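# Unroll a rolled necktie and lay it flat, folded in half

## Task

Unroll the necktie, which starts folded and rolled up, and leave it on the table folded once in half: stretched to its full length and flat along its whole length (the fold end may keep a low loop), roughly aligned and roughly straight, opened to its full width, with no extra folds and nothing hanging past the table edge. Dropping the tie into place is allowed.

## Robot and tools

Robot: two arms, left_arm and right_arm, each ending in a five-finger hand (left hand on left_arm, a mirror image of the right hand on right_arm). Bases in the scene frame: left_arm near (+0.017, +0.334, +0.007) m, right_arm near (+0.015, -0.273, +0.022) m, both facing +x.

Scene frame: origin at table-top height, midway between the nominal bases; +x out over the table, +y toward left_arm, +z up. Arm names do not match image left/right. Reported hand positions (metres) and quaternions (wxyz) are in this frame and may be off by a few centimetres, more at long reach.

Hand point: a point fixed to the palm, 0.05 m in front of it and 0.15 m out from the wrist face. Its +z runs along straight fingers, +y out of the palm, +x across the palm away from the thumb on the right hand (toward the thumb on the left hand). Straight fingers extend 0.06-0.07 m past the point along +z and sit 0.06 m behind it along -y. A wrist bracket on the little-finger side can strike things.

A row is 28 numbers, each in [-1, 1], always both arms: left dx, dy, dz, rx, ry, rz; left thumb_turn, thumb_bend, index, middle, ring, little; left force_limit, speed; then the same 14 for the right arm. Pose numbers are offsets, not poses: they count from that arm's Hand target at the start of the action (or move), along that Hand target's own axes. 1.0 = 0.6 m for dx, dy, dz and 180 degrees for rx, ry, rz (one rotation vector). All six 0 means no new pose request. Repeating an offset moves further.

Finger numbers are absolute targets: -1 open/straight, +1 closed. thumb_turn -1 beside the palm, +1 in front opposite the fingers. force_limit maps -1..+1 to about 0..10 N at the fingertip (0..15 N for the two thumb motors). speed ramps from near 0 at -1 to full at +0.48 and above; full travel takes 0.49 s. For a gentle grip, close with speed -0.94 or lower. There is no 'no change' value: to keep a hand as it is, resend the eight hand numbers of its last executed row (if none yet, its hand_measured six plus hand_force_limit and hand_speed). With the thumb in front, the hand encloses items about 0.035-0.065 m thick; thumb tip against index pad pinches thin, light items such as cloth.

Tools:
execute_actions(actions, cameras): actions is a list of actions; each action is up to 15 rows at 1/30 s per row, and a short action keeps its last row until step 15. Each row in an action counts from the action's starting Hand target. Empty actions list returns camera images.
move(target, speed, blend, blocking, cameras): target is one 28-number row or a list of up to 15 rows, all offsets from the same starting Hand targets. speed in m/s (0.002-4.3, default 0.25; turns up to twice that in rad/s), one value or one per target. blend in m rounds corners in a list (0 = stop at each). blocking=false returns after about 0.5 s while motion continues. Paths are straight, end together, do not avoid obstacles, and cap at 10 s. Result adds a 'move:' line: done, off_target, moving, held, fault, plus limits such as paced or held.
wait(seconds): lets time pass (0-3600), no new commands.
stop(): brakes a running move.
zoom_image(camera, region): region [x0, y0, x1, y1] pixels, at most 504 by 504, from the latest image of cam_high, cam_low, cam_roll_left, cam_roll_right, cam_left_wrist or cam_right_wrist (all 672x504).
show_instructions(): shows reference pictures.
finished_scene(scene): ends the current scene, given its number; irreversible.

Results: Hand target is the last commanded pose after clipping; next offsets start there. Hands often rest 1-3 cm (up to 5 cm) short, usually low, without contact; resend the gap as an offset. Orientation commands are clipped to within 40 degrees of the measured one per step. hand_measured, hand_stopped_by (moving, target, force, stalled, fault) and hand_load_n list six values in motor order; a falling load near 0 suggests a lost grip. Joint torques include offsets and noise; numbers 3 and 4 wrap at ±28 N m. Joint velocity lines may be omitted when all are at noise level.

Avoid: letting the tie slide or drop off the table; releasing it while moving fast; slamming into the table or pressing hard (a target beyond contact pushes harder); bringing the two hands together or gripping the other hand's fingers; paths near an arm's own base (the elbow can whip around); holding arms outstretched or pushing into unreachable poses, which heats motors (MOTOR HOT at 85 °C, arm drops at 100 °C).

Each tool is called as name([rows], argument=value, ...), one row to a line, values as JSON.

Reference images:

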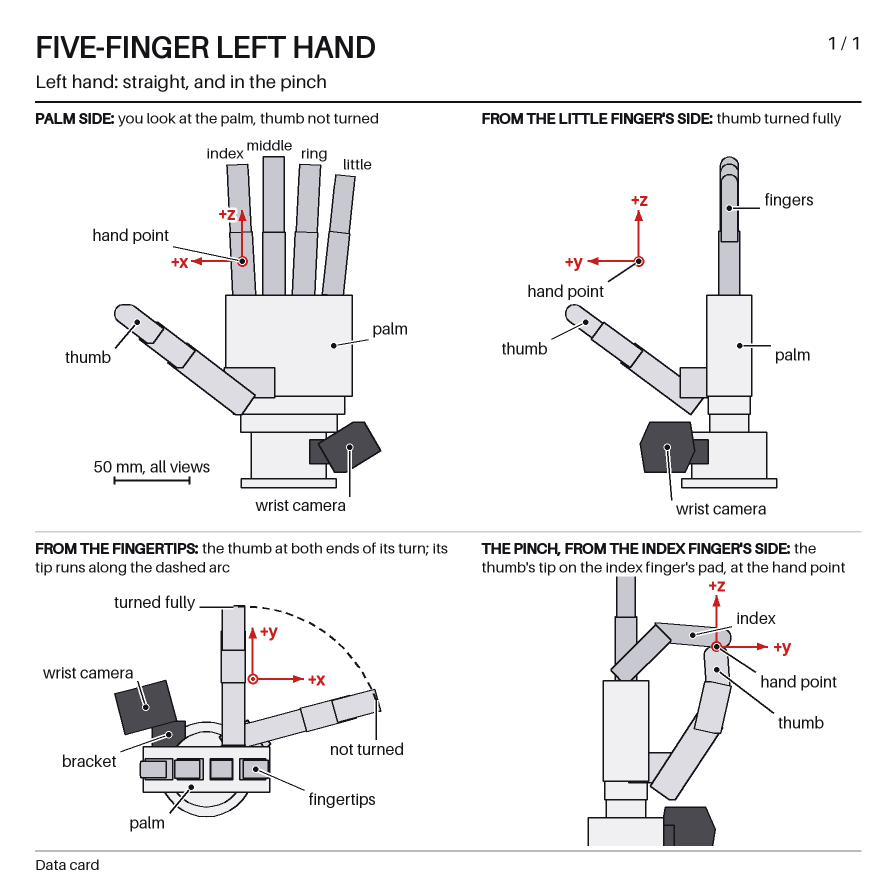

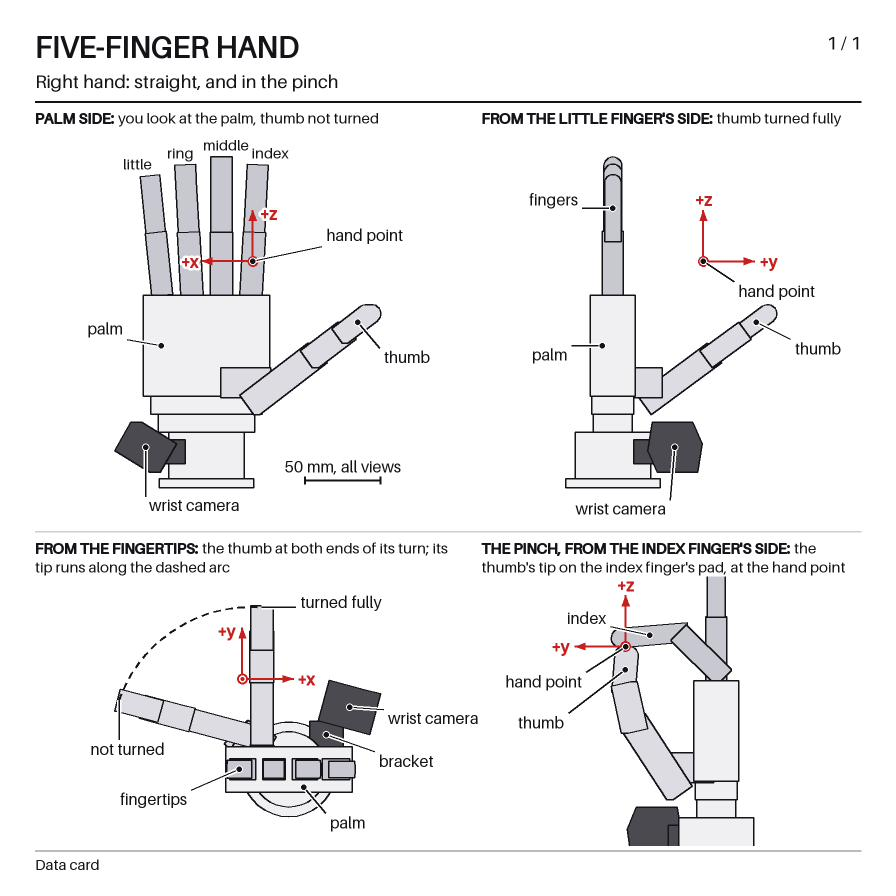

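## Session

execute_actions(actions=[])

Scene clock: 0.00 s.
left_arm: end_effector_position=(+0.5891, -0.0651, +0.3175) hand_measured=(-1.000, -1.000, -1.000, -1.000, -1.000, -1.000) hand_load_n=(+0.0, +0.0, +0.0, +0.0, +0.0, +0.0) hand_stopped_by=(target, target, target, target, target, target) hand_force_limit=0.00 hand_speed=-0.80 end_effector_quat_wxyz=(-0.089, -0.455, +0.825, -0.325) | right_arm: end_effector_position=(+0.8780, -0.2320, +0.2391) hand_measured=(-1.000, -1.000, -1.000, -1.000, -1.000, -1.000) hand_load_n=(+0.0, +0.0, +0.0, +0.0, +0.0, +0.0) hand_stopped_by=(target, target, target, target, target, target) hand_force_limit=0.00 hand_speed=-0.80 end_effector_quat_wxyz=(+0.277, +0.061, +0.918, +0.279)
Joint positions: left_arm=[-0.435 2.111 2.431 -1.421 0.521 0.005] | right_arm=[-0.108 2.268 2.236 -0.935 -0.573 1.759]
Joint velocities: within noise
Joint torques (N m): no reading
Motor temperatures (°C): left_arm=[28 36 27 24 28 27] | right_arm=[24 33 21 25 25 26]
Heat: left arm: hottest shoulder 36 °C; right arm: hottest shoulder 33 °C.
Hand target: left_arm +0.5929, -0.0668, +0.3214; -0.084, -0.452, +0.824, -0.331 | right_arm +0.8823, -0.2326, +0.2424; +0.283, +0.059, +0.916, +0.278

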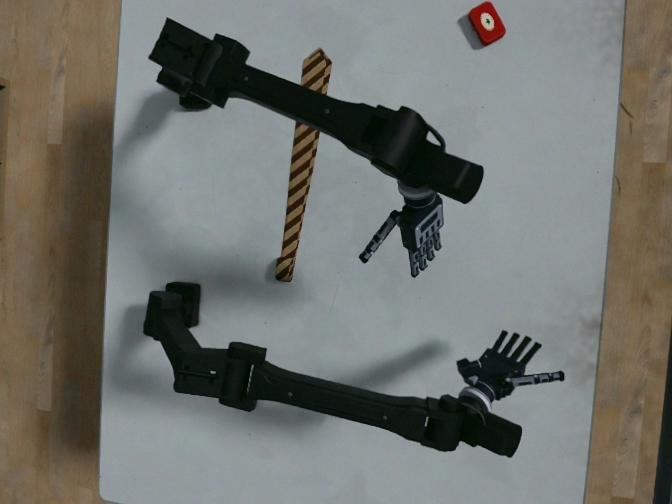

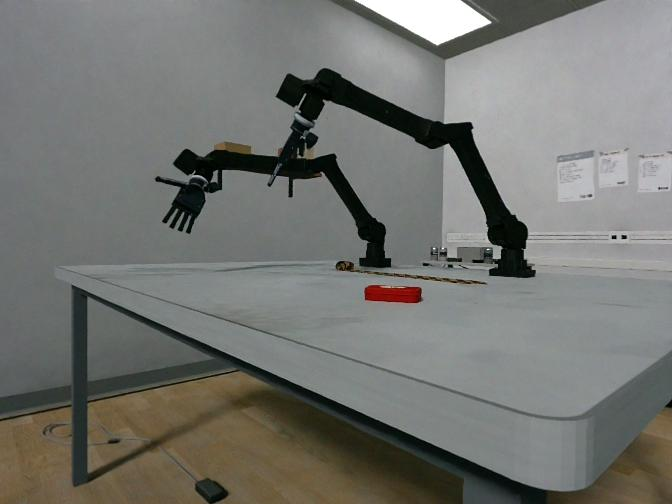

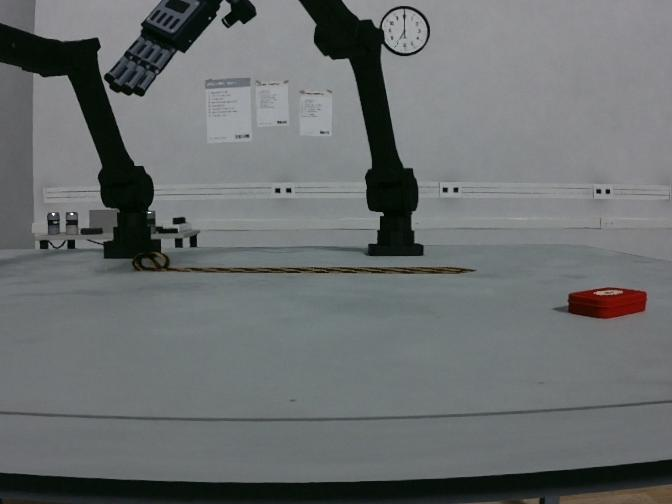

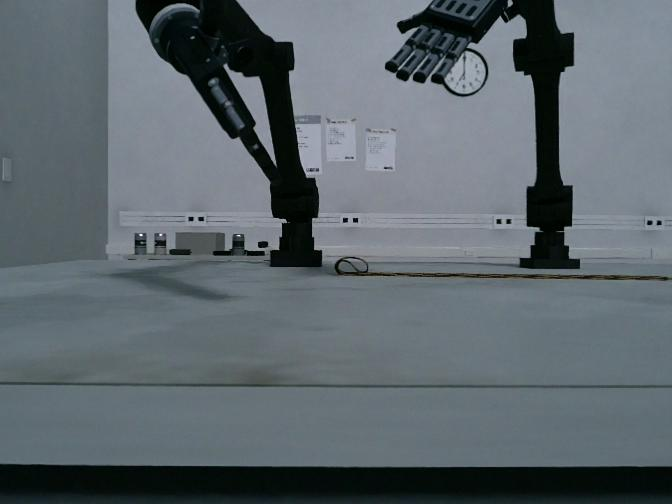

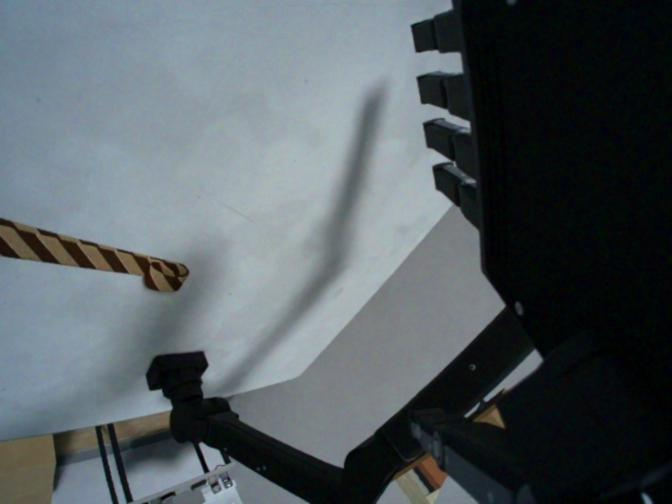

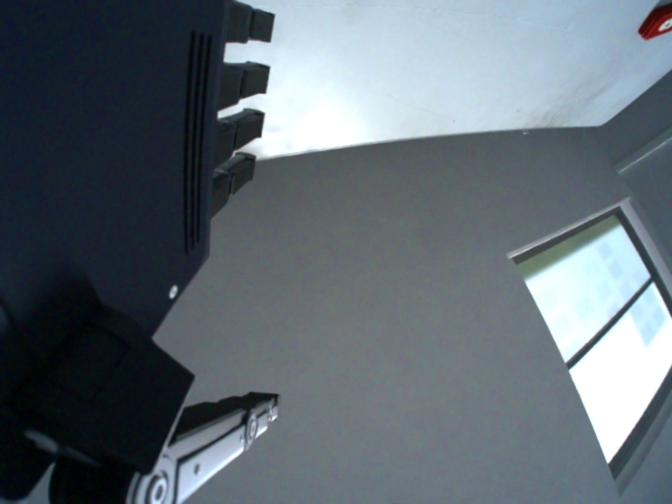

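zoom_image(camera="cam_high", region=[240, 30, 360, 300])

zoom_image(camera="cam_roll_left", region=[110, 220, 490, 300])

zoom_image(camera="cam_low", region=[310, 240, 510, 300])

zoom_image(camera="cam_left_wrist", region=[0, 200, 220, 310])

Scaled by 1.867 from the camera's image (finer frame: 960x720).

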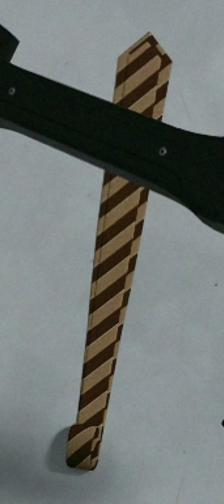

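Scaled by 1.326 from the camera's image (finer frame: 960x720).

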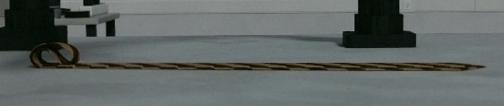

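Scaled by 2.520 from the camera's image (finer frame: 960x720).

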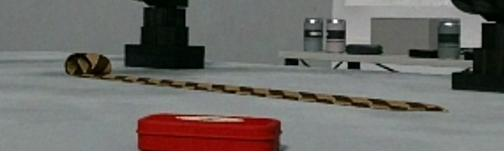

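Scaled by 2.291 from the camera's image (finer frame: 960x720).

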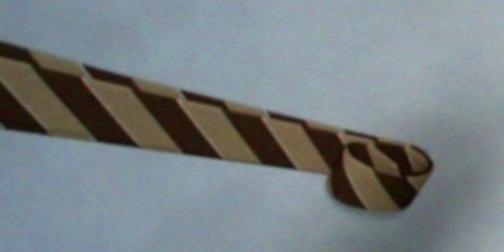

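move(target=[0.134,0.573,-0.012,-0.070,0.024,0.303,-1,-1,-1,-1,-1,-1,0,-0.2,-0.11,-0.467,-0.412,0.0675,-0.0754,0.095,-1,-1,-1,-1,-1,-1,0,-0.2], cameras=["all"])

Scene clock: 58.33 s.
left_arm: end_effector_position=(+0.2721, +0.0097, +0.2035) hand_measured=(-1.000, -1.000, -1.000, -1.000, -1.000, -1.000) hand_load_n=(-0.5, +0.0, +0.0, +0.0, +0.0, +0.0) hand_stopped_by=(target, target, target, target, target, target) hand_force_limit=0.00 hand_speed=-0.20 end_effector_quat_wxyz=(-0.005, -0.010, +0.966, -0.258) | right_arm: end_effector_position=(+0.8082, -0.6029, +0.2880) hand_measured=(-1.000, -1.000, -1.000, -1.000, -1.000, -1.000) hand_load_n=(+0.0, +0.0, +0.0, +0.0, +0.0, +0.0) hand_stopped_by=(target, target, target, target, target, target) hand_force_limit=0.00 hand_speed=-0.20 end_effector_quat_wxyz=(+0.332, +0.260, +0.882, +0.211)
Joint positions: left_arm=[-0.773 1.324 1.19 -1.06 0.37 0.71] | right_arm=[-0.551 2.251 2.332 -1.046 -0.573 1.759]
Joint torques (N m): left_arm=[-0.15 -10.52 7.24 1.35 0.18 0.2] | right_arm=[1.49 -19.43 11.33 1.02 -0.44 -0.07]
Motor temperatures (°C): left_arm=[27 40 32 24 27 26] | right_arm=[24 39 27 25 24 24]
Heat: left arm: hottest shoulder 40 °C; right arm: hottest shoulder 39 °C.
Hand target: left_arm +0.2700, +0.0104, +0.2009; -0.001, -0.001, +0.966, -0.260 | right_arm +0.8153, -0.6025, +0.2918; +0.336, +0.255, +0.882, +0.210
Off the commanded pose: left_arm 0.003 m, 1 deg | right_arm 0.008 m, 1 deg.
move: done
cam_left_wrist: T_world_to_cam=[[-0.27223, -0.84167, 0.46636, -0.00754], [-0.82303, 0.45476, 0.3403, 0.14928], [-0.4985, -0.29118, -0.81652, 0.41891]] pos_world=[0.32964, 0.04775, 0.29476]
cam_right_wrist: T_world_to_cam=[[0.16327, 0.91531, 0.36817, 0.31721], [0.22542, -0.39792, 0.8893, -0.68485], [0.96049, -0.0622, -0.27129, -0.61836]] pos_world=[0.69652, -0.60132, 0.32449]

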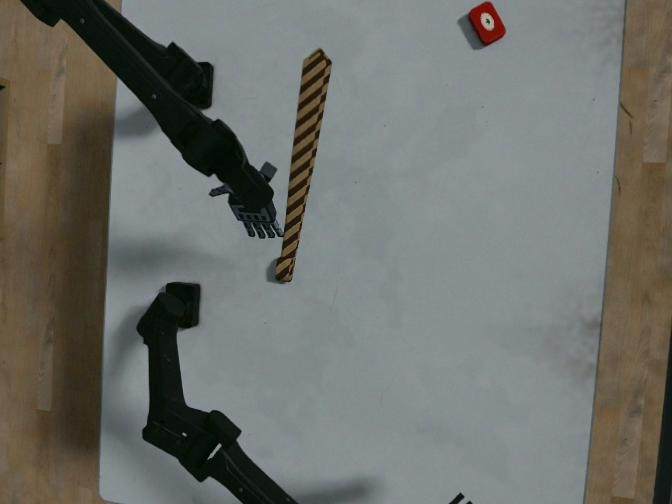

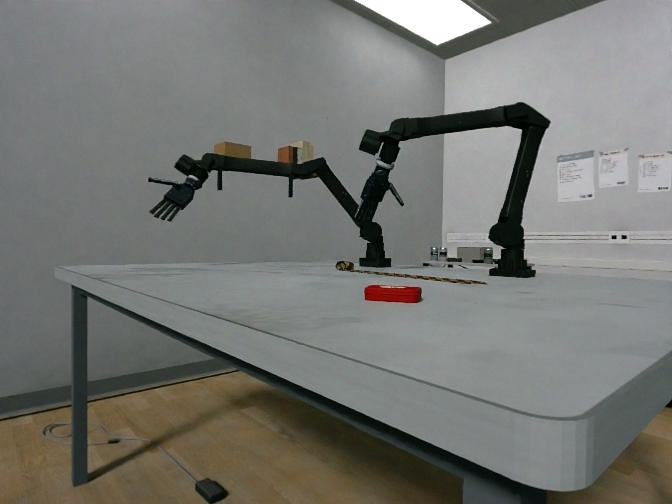

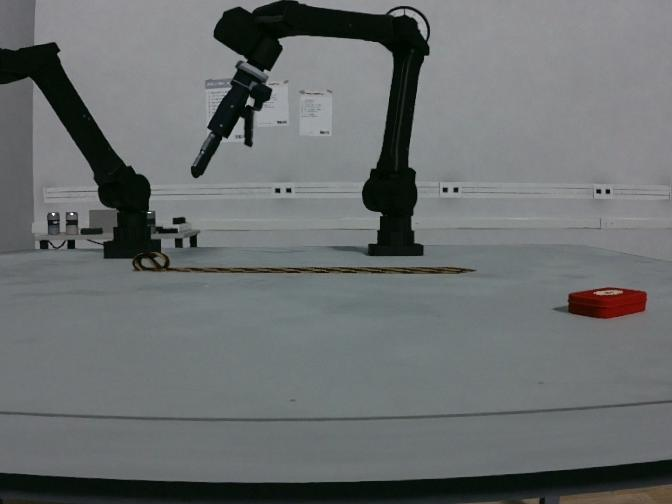

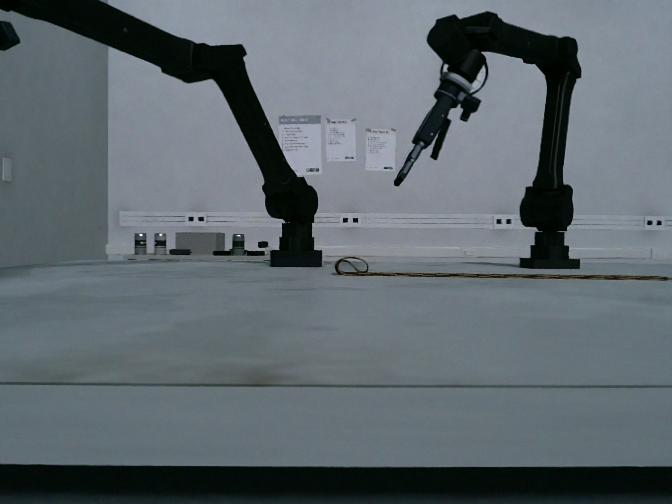

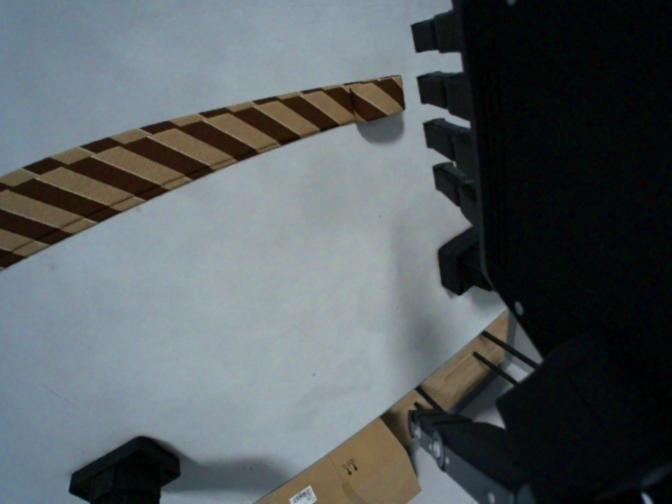

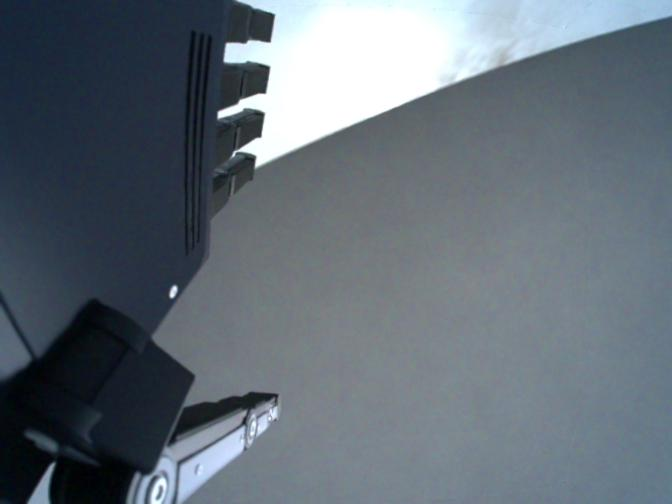

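move([
  [-0.017,0.089,0.237,0,0,0,-1,-1,-1,-1,-1,-1,0,-0.2,0,0,0,0,0,0,-1,-1,-1,-1,-1,-1,0,-0.2],
  [0,-0.07,0.329,0,0,0,-1,-1,-1,-1,-1,-1,0,-0.2,0,0,0,0,0,0,-1,-1,-1,-1,-1,-1,0,-0.2],
], speed=[0.15,0.06], cameras=["cam_high","cam_low","cam_roll_left","cam_roll_right","cam_left_wrist"])

zoom_image(camera="cam_roll_left", region=[10, 160, 310, 300])

zoom_image(camera="cam_high", region=[220, 180, 380, 340])

Scene clock: 71.27 s.
left_arm: end_effector_position=(+0.2607, -0.1005, +0.0439) hand_measured=(-1.000, -1.000, -1.000, -1.000, -1.000, -1.000) hand_load_n=(+0.0, +0.0, +0.0, -0.5, +0.0, +0.0) hand_stopped_by=(target, target, target, target, target, target) hand_force_limit=0.00 hand_speed=-0.20 end_effector_quat_wxyz=(-0.009, -0.003, +0.969, -0.246) | right_arm: end_effector_position=(+0.8082, -0.6029, +0.2880) hand_measured=(-1.000, -1.000, -1.000, -1.000, -1.000, -1.000) hand_load_n=(+0.0, +0.0, +0.0, +0.0, +0.0, +0.0) hand_stopped_by=(target, target, target, target, target, target) hand_force_limit=0.00 hand_speed=-0.20 end_effector_quat_wxyz=(+0.332, +0.260, +0.882, +0.211)
Joint positions: left_arm=[-0.96 1.667 1.125 -0.619 0.292 0.548] | right_arm=[-0.551 2.251 2.332 -1.046 -0.573 1.759]
Joint torques (N m): left_arm=[-0.67 -11.75 11.28 1.21 0.11 -0.05] | right_arm=[1.49 -19.37 11.34 1.02 -0.44 -0.07]
Heat: left arm: hottest shoulder 39 °C; right arm: hottest shoulder 39 °C.
Hand target: left_arm +0.2700, -0.1248, +0.0511; -0.001, -0.001, +0.966, -0.259 | right_arm +0.8153, -0.6025, +0.2918; +0.336, +0.255, +0.882, +0.210
Off the commanded pose: left_arm 0.027 m, 2 deg | right_arm 0.008 m, 1 deg.
move: off_target (left_arm)
cam_left_wrist: T_world_to_cam=[[-0.28453, -0.84787, 0.44738, -0.02553], [-0.81453, 0.45991, 0.35358, 0.24211], [-0.50555, -0.2638, -0.82148, 0.25561]] pos_world=[0.31916, -0.06556, 0.13579]

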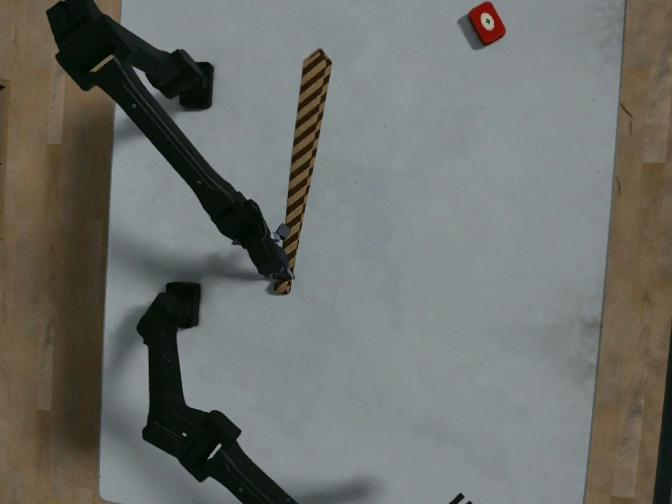

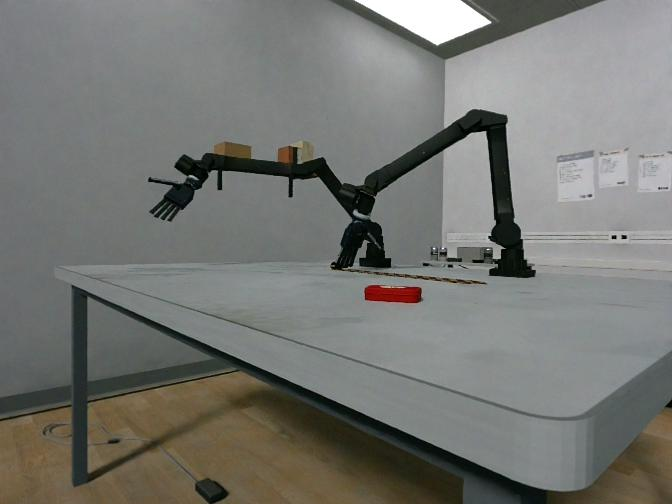

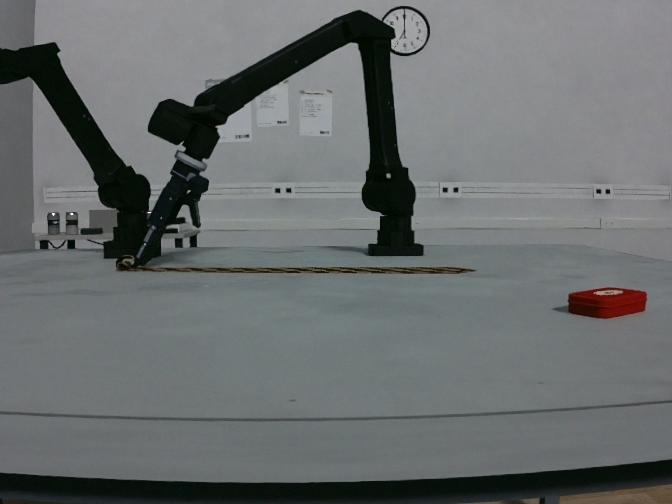

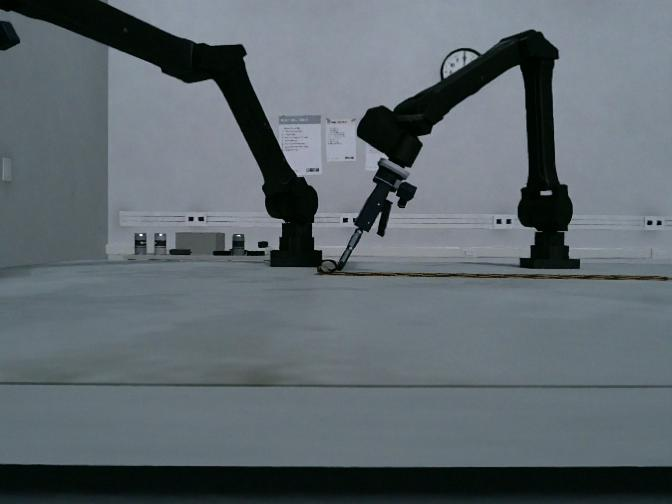

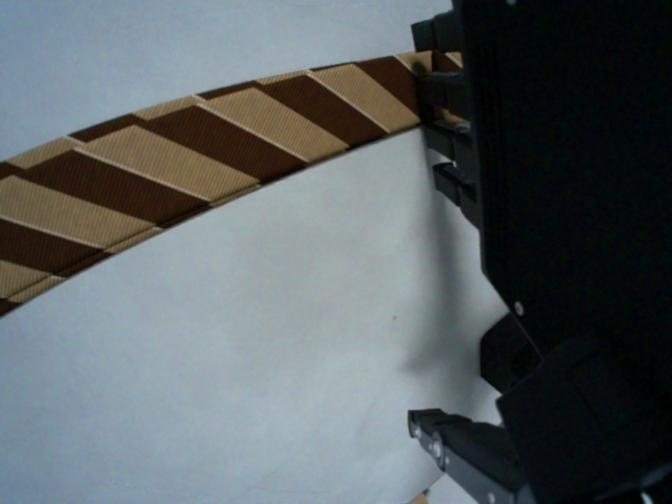

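Scaled by 1.680 from the camera's image (finer frame: 960x720).

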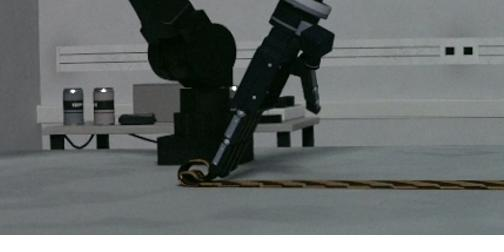

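Scaled by 3.150 from the camera's image (finer frame: 960x720).

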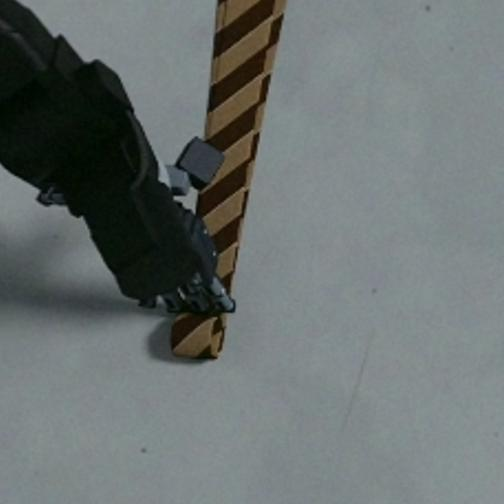

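move(target=[-0.025,-0.188,0.108,0,0,0,-1,-1,-1,-1,-1,-1,0,-0.2,0,0,0,0,0,0,-1,-1,-1,-1,-1,-1,0,-0.2], speed=0.07, cameras=["cam_high","cam_roll_left","cam_roll_right","cam_left_wrist"])

zoom_image(camera="cam_roll_left", region=[10, 160, 310, 300])

zoom_image(camera="cam_high", region=[220, 180, 380, 340])

Scene clock: 78.20 s.
left_arm: end_effector_position=(+0.2832, -0.2343, +0.0479) hand_measured=(-1.000, -1.000, -1.000, -1.000, -1.000, -1.000) hand_load_n=(+0.0, +0.0, +0.0, +0.0, +0.0, +0.0) hand_stopped_by=(target, target, target, target, target, target) hand_force_limit=0.00 hand_speed=-0.20 end_effector_quat_wxyz=(-0.002, -0.002, +0.967, -0.253) | right_arm: end_effector_position=(+0.8082, -0.6029, +0.2880) hand_measured=(-1.000, -1.000, -1.000, -1.000, -1.000, -1.000) hand_load_n=(+0.0, +0.0, +0.0, -0.5, +0.0, +0.0) hand_stopped_by=(target, target, target, target, target, target) hand_force_limit=0.00 hand_speed=-0.20 end_effector_quat_wxyz=(+0.332, +0.260, +0.882, +0.211)
Joint positions: left_arm=[-1.059 1.939 1.526 -0.705 0.248 0.455] | right_arm=[-0.551 2.251 2.332 -1.046 -0.573 1.759]
Joint torques (N m): left_arm=[-0.79 -15.91 12.08 0.54 0.08 -0.04] | right_arm=[1.55 -19.37 11.36 1.03 -0.44 -0.07]
Heat: left arm: hottest shoulder 39 °C; right arm: hottest shoulder 38 °C.
Hand target: left_arm +0.2854, -0.2549, +0.0516; -0.001, -0.002, +0.966, -0.260 | right_arm +0.8153, -0.6025, +0.2918; +0.336, +0.255, +0.882, +0.210
Off the commanded pose: left_arm 0.021 m, 1 deg | right_arm 0.008 m, 1 deg.
move: off_target (left_arm)
cam_left_wrist: T_world_to_cam=[[-0.28886, -0.84162, 0.45632, -0.13207], [-0.81946, 0.46381, 0.3367, 0.32364], [-0.49502, -0.27668, -0.82365, 0.22909]] pos_world=[0.34047, -0.19787, 0.13999]

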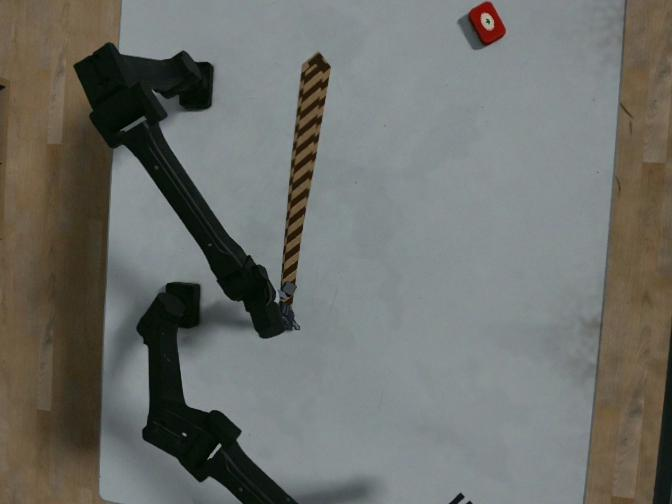

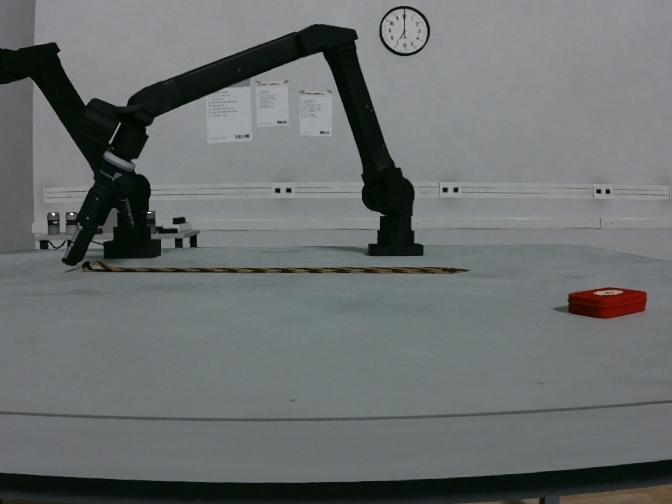

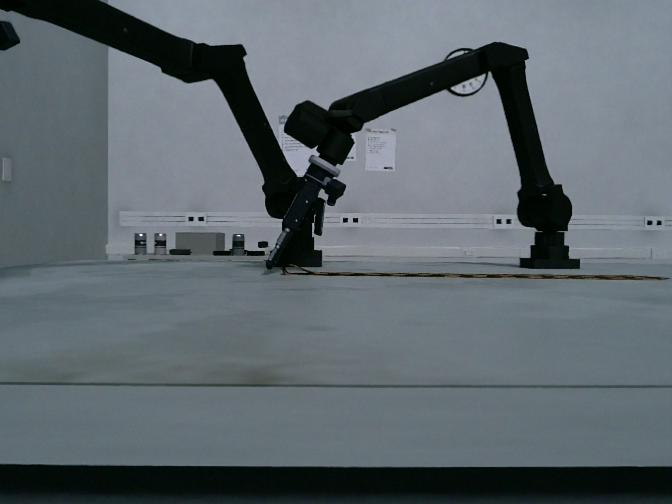

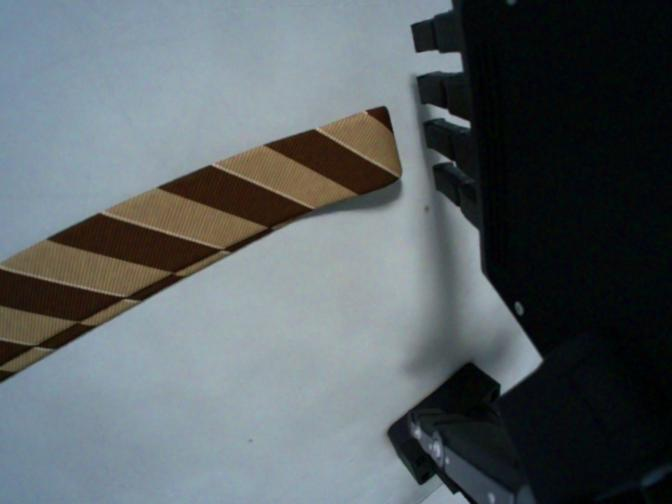

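Scaled by 1.680 from the camera's image (finer frame: 960x720).

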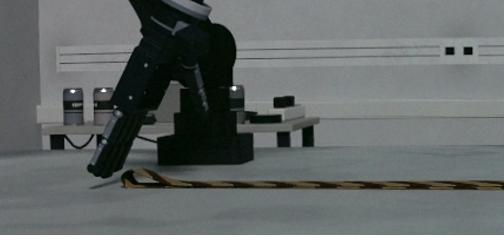

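Scaled by 3.150 from the camera's image (finer frame: 960x720).

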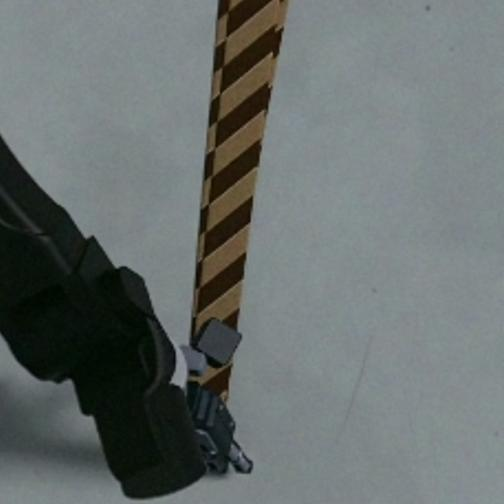

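move([
  [0,-0.167,-0.289,0,0,0,-1,-1,-1,-1,-1,-1,0,-0.2,0,0,0,0,0,0,-1,-1,-1,-1,-1,-1,0,-0.2],
  [0.2,0.194,-0.497,0,0,0,-1,-1,-1,-1,-1,-1,0,-0.2,0,0,0,0,0,0,-1,-1,-1,-1,-1,-1,0,-0.2],
], cameras=["cam_high","cam_low","cam_roll_left","cam_roll_right","cam_left_wrist"])

zoom_image(camera="cam_roll_left", region=[60, 220, 490, 300])

zoom_image(camera="cam_high", region=[220, 40, 380, 340])

zoom_image(camera="cam_roll_left", region=[60, 240, 180, 290])

Scene clock: 86.80 s.
left_arm: end_effector_position=(+0.1623, -0.0114, +0.2622) hand_measured=(-1.000, -1.000, -1.000, -1.000, -1.000, -1.000) hand_load_n=(+0.0, +0.0, +0.0, +0.0, +0.0, +0.0) hand_stopped_by=(target, target, target, target, target, target) hand_force_limit=0.00 hand_speed=-0.20 end_effector_quat_wxyz=(+0.004, +0.001, +0.962, -0.272) | right_arm: end_effector_position=(+0.8082, -0.6029, +0.2880) hand_measured=(-1.000, -1.000, -1.000, -1.000, -1.000, -1.000) hand_load_n=(+0.0, +0.0, +0.0, +0.0, +0.0, +0.0) hand_stopped_by=(target, target, target, target, target, target) hand_force_limit=0.00 hand_speed=-0.20 end_effector_quat_wxyz=(+0.332, +0.260, +0.882, +0.211)
Joint positions: left_arm=[-1.039 1.142 1.18 -1.12 0.265 0.471] | right_arm=[-0.551 2.251 2.332 -1.046 -0.573 1.759]
Joint torques (N m): left_arm=[1.26 -6.36 7.32 0.72 0.24 0.21] | right_arm=[1.55 -19.37 11.37 1.02 -0.44 -0.07]
Heat: left arm: hottest shoulder 38 °C; right arm: hottest shoulder 38 °C.
Hand target: left_arm +0.1652, -0.0050, +0.2517; -0.001, -0.001, +0.966, -0.260 | right_arm +0.8153, -0.6025, +0.2918; +0.336, +0.255, +0.882, +0.210
Off the commanded pose: left_arm 0.013 m, 2 deg | right_arm 0.008 m, 1 deg.
move: off_target (left_arm)
cam_left_wrist: T_world_to_cam=[[-0.29702, -0.82281, 0.48452, -0.08303], [-0.82262, 0.47814, 0.30769, 0.0572], [-0.48484, -0.30719, -0.81888, 0.40423]] pos_world=[0.21838, 0.02851, 0.35365]

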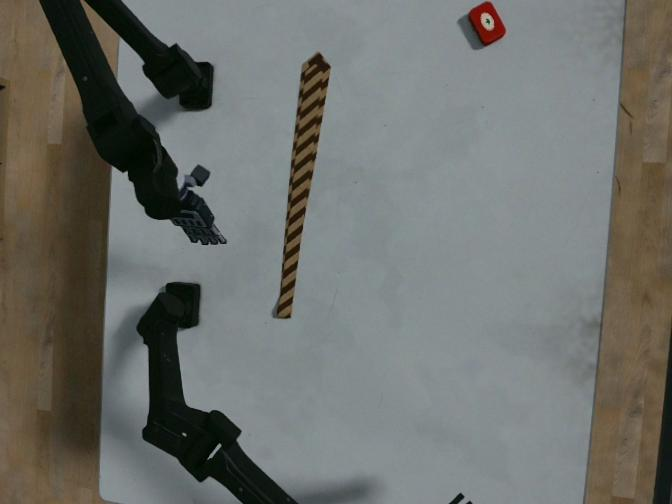

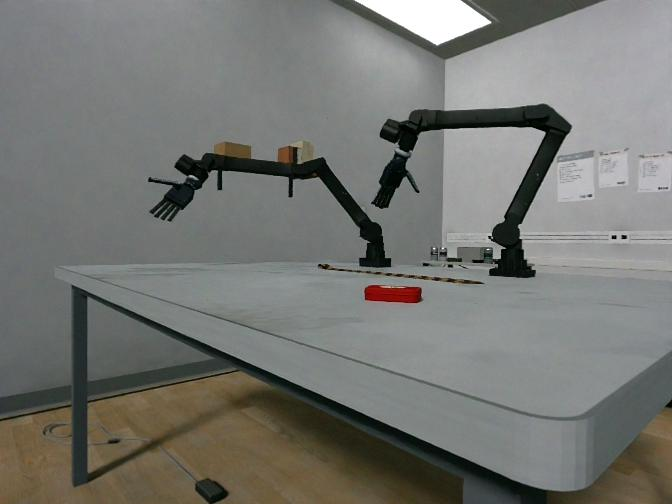

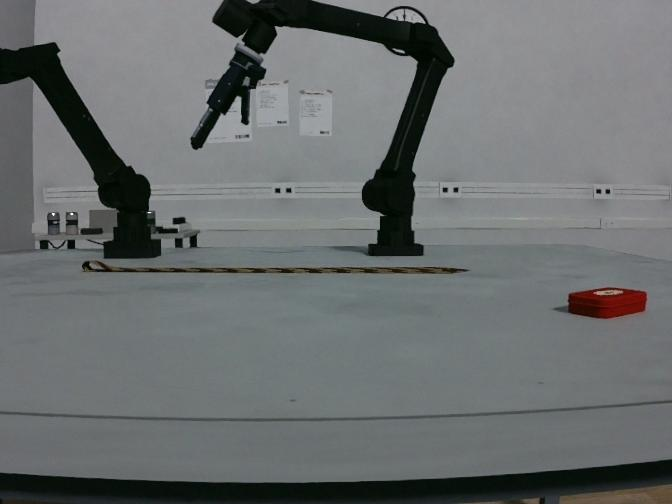

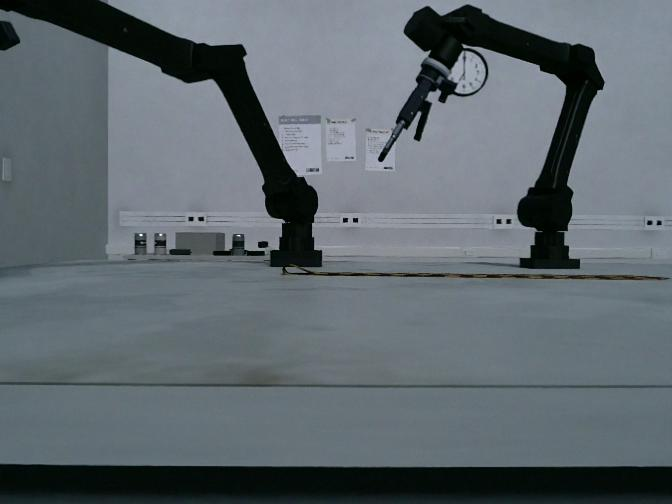

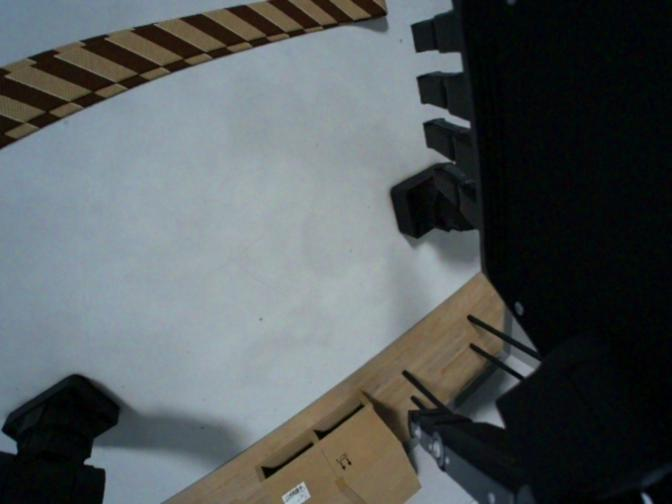

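Scaled by 1.172 from the camera's image (finer frame: 960x720).

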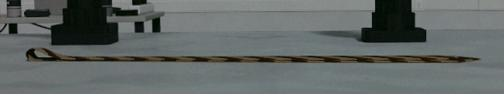

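Scaled by 1.680 from the camera's image (finer frame: 960x720).

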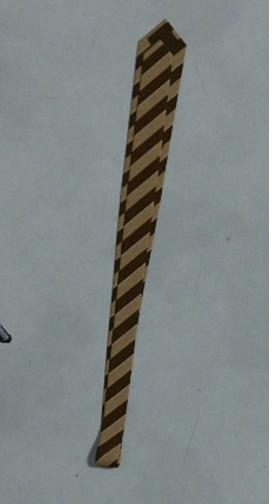

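Scaled by 4.200 from the camera's image (finer frame: 960x720).

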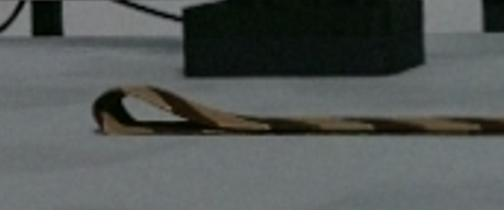

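move([
  [-0.192,-0.135,0.367,0,0,0,-1,-1,-1,-1,-1,-1,0,-0.2,0,0,0,0,0,0,-1,-1,-1,-1,-1,-1,0,-0.2],
  [-0.192,-0.075,0.47,0,0,0,-1,-1,-1,-1,-1,-1,0,-0.2,0,0,0,0,0,0,-1,-1,-1,-1,-1,-1,0,-0.2],
], speed=[0.2,0.05], cameras=["cam_high","cam_roll_left"])

zoom_image(camera="cam_roll_left", region=[60, 220, 220, 290])

zoom_image(camera="cam_high", region=[220, 240, 380, 340])

Scene clock: 97.77 s.
left_arm: end_effector_position=(+0.2753, -0.1930, +0.0506) hand_measured=(-1.000, -1.000, -1.000, -1.000, -1.000, -1.000) hand_load_n=(-0.5, +0.0, +0.0, +0.0, +0.0, +0.0) hand_stopped_by=(target, target, target, target, target, target) hand_force_limit=0.00 hand_speed=-0.20 end_effector_quat_wxyz=(+0.003, +0.001, +0.963, -0.271) | right_arm: end_effector_position=(+0.8082, -0.6029, +0.2880) hand_measured=(-1.000, -1.000, -1.000, -1.000, -1.000, -1.000) hand_load_n=(+0.0, -0.5, +0.0, +0.0, +0.0, +0.0) hand_stopped_by=(target, target, target, target, target, target) hand_force_limit=0.00 hand_speed=-0.20 end_effector_quat_wxyz=(+0.332, +0.260, +0.882, +0.211)
Joint positions: left_arm=[-1.032 1.823 1.351 -0.614 0.268 0.479] | right_arm=[-0.551 2.251 2.332 -1.046 -0.573 1.759]
Joint torques (N m): left_arm=[1.2 -14.56 6.64 1.61 0.25 0.2] | right_arm=[1.55 -19.37 11.36 1.02 -0.45 -0.07]
Heat: left arm: hottest shoulder 38 °C; right arm: hottest shoulder 38 °C.
Hand target: left_arm +0.2802, -0.1851, +0.0299; -0.001, -0.001, +0.966, -0.260 | right_arm +0.8153, -0.6025, +0.2918; +0.336, +0.255, +0.882, +0.210
Off the commanded pose: left_arm 0.022 m, 1 deg | right_arm 0.008 m, 1 deg.
move: off_target (left_arm)

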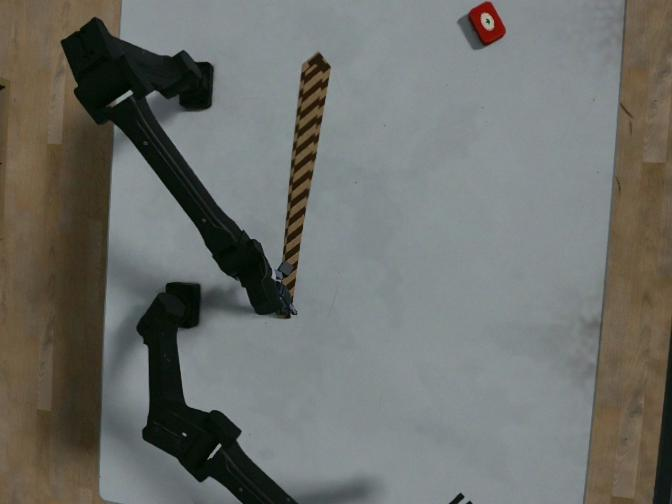

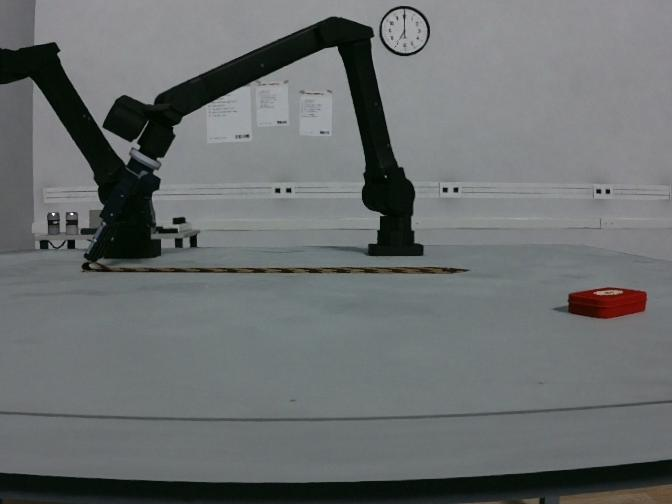

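Scaled by 3.150 from the camera's image (finer frame: 960x720).

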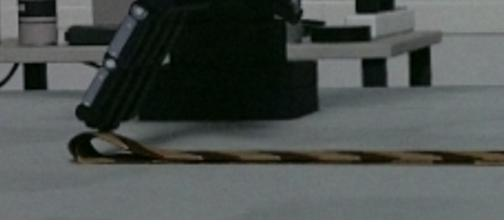

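Scaled by 3.150 from the camera's image (finer frame: 960x720).

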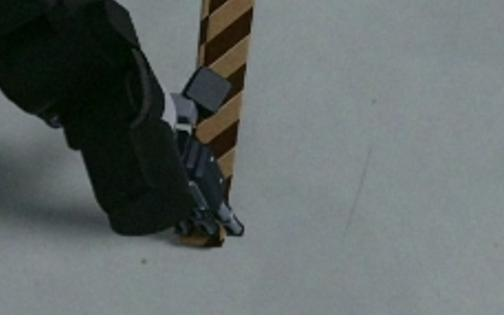

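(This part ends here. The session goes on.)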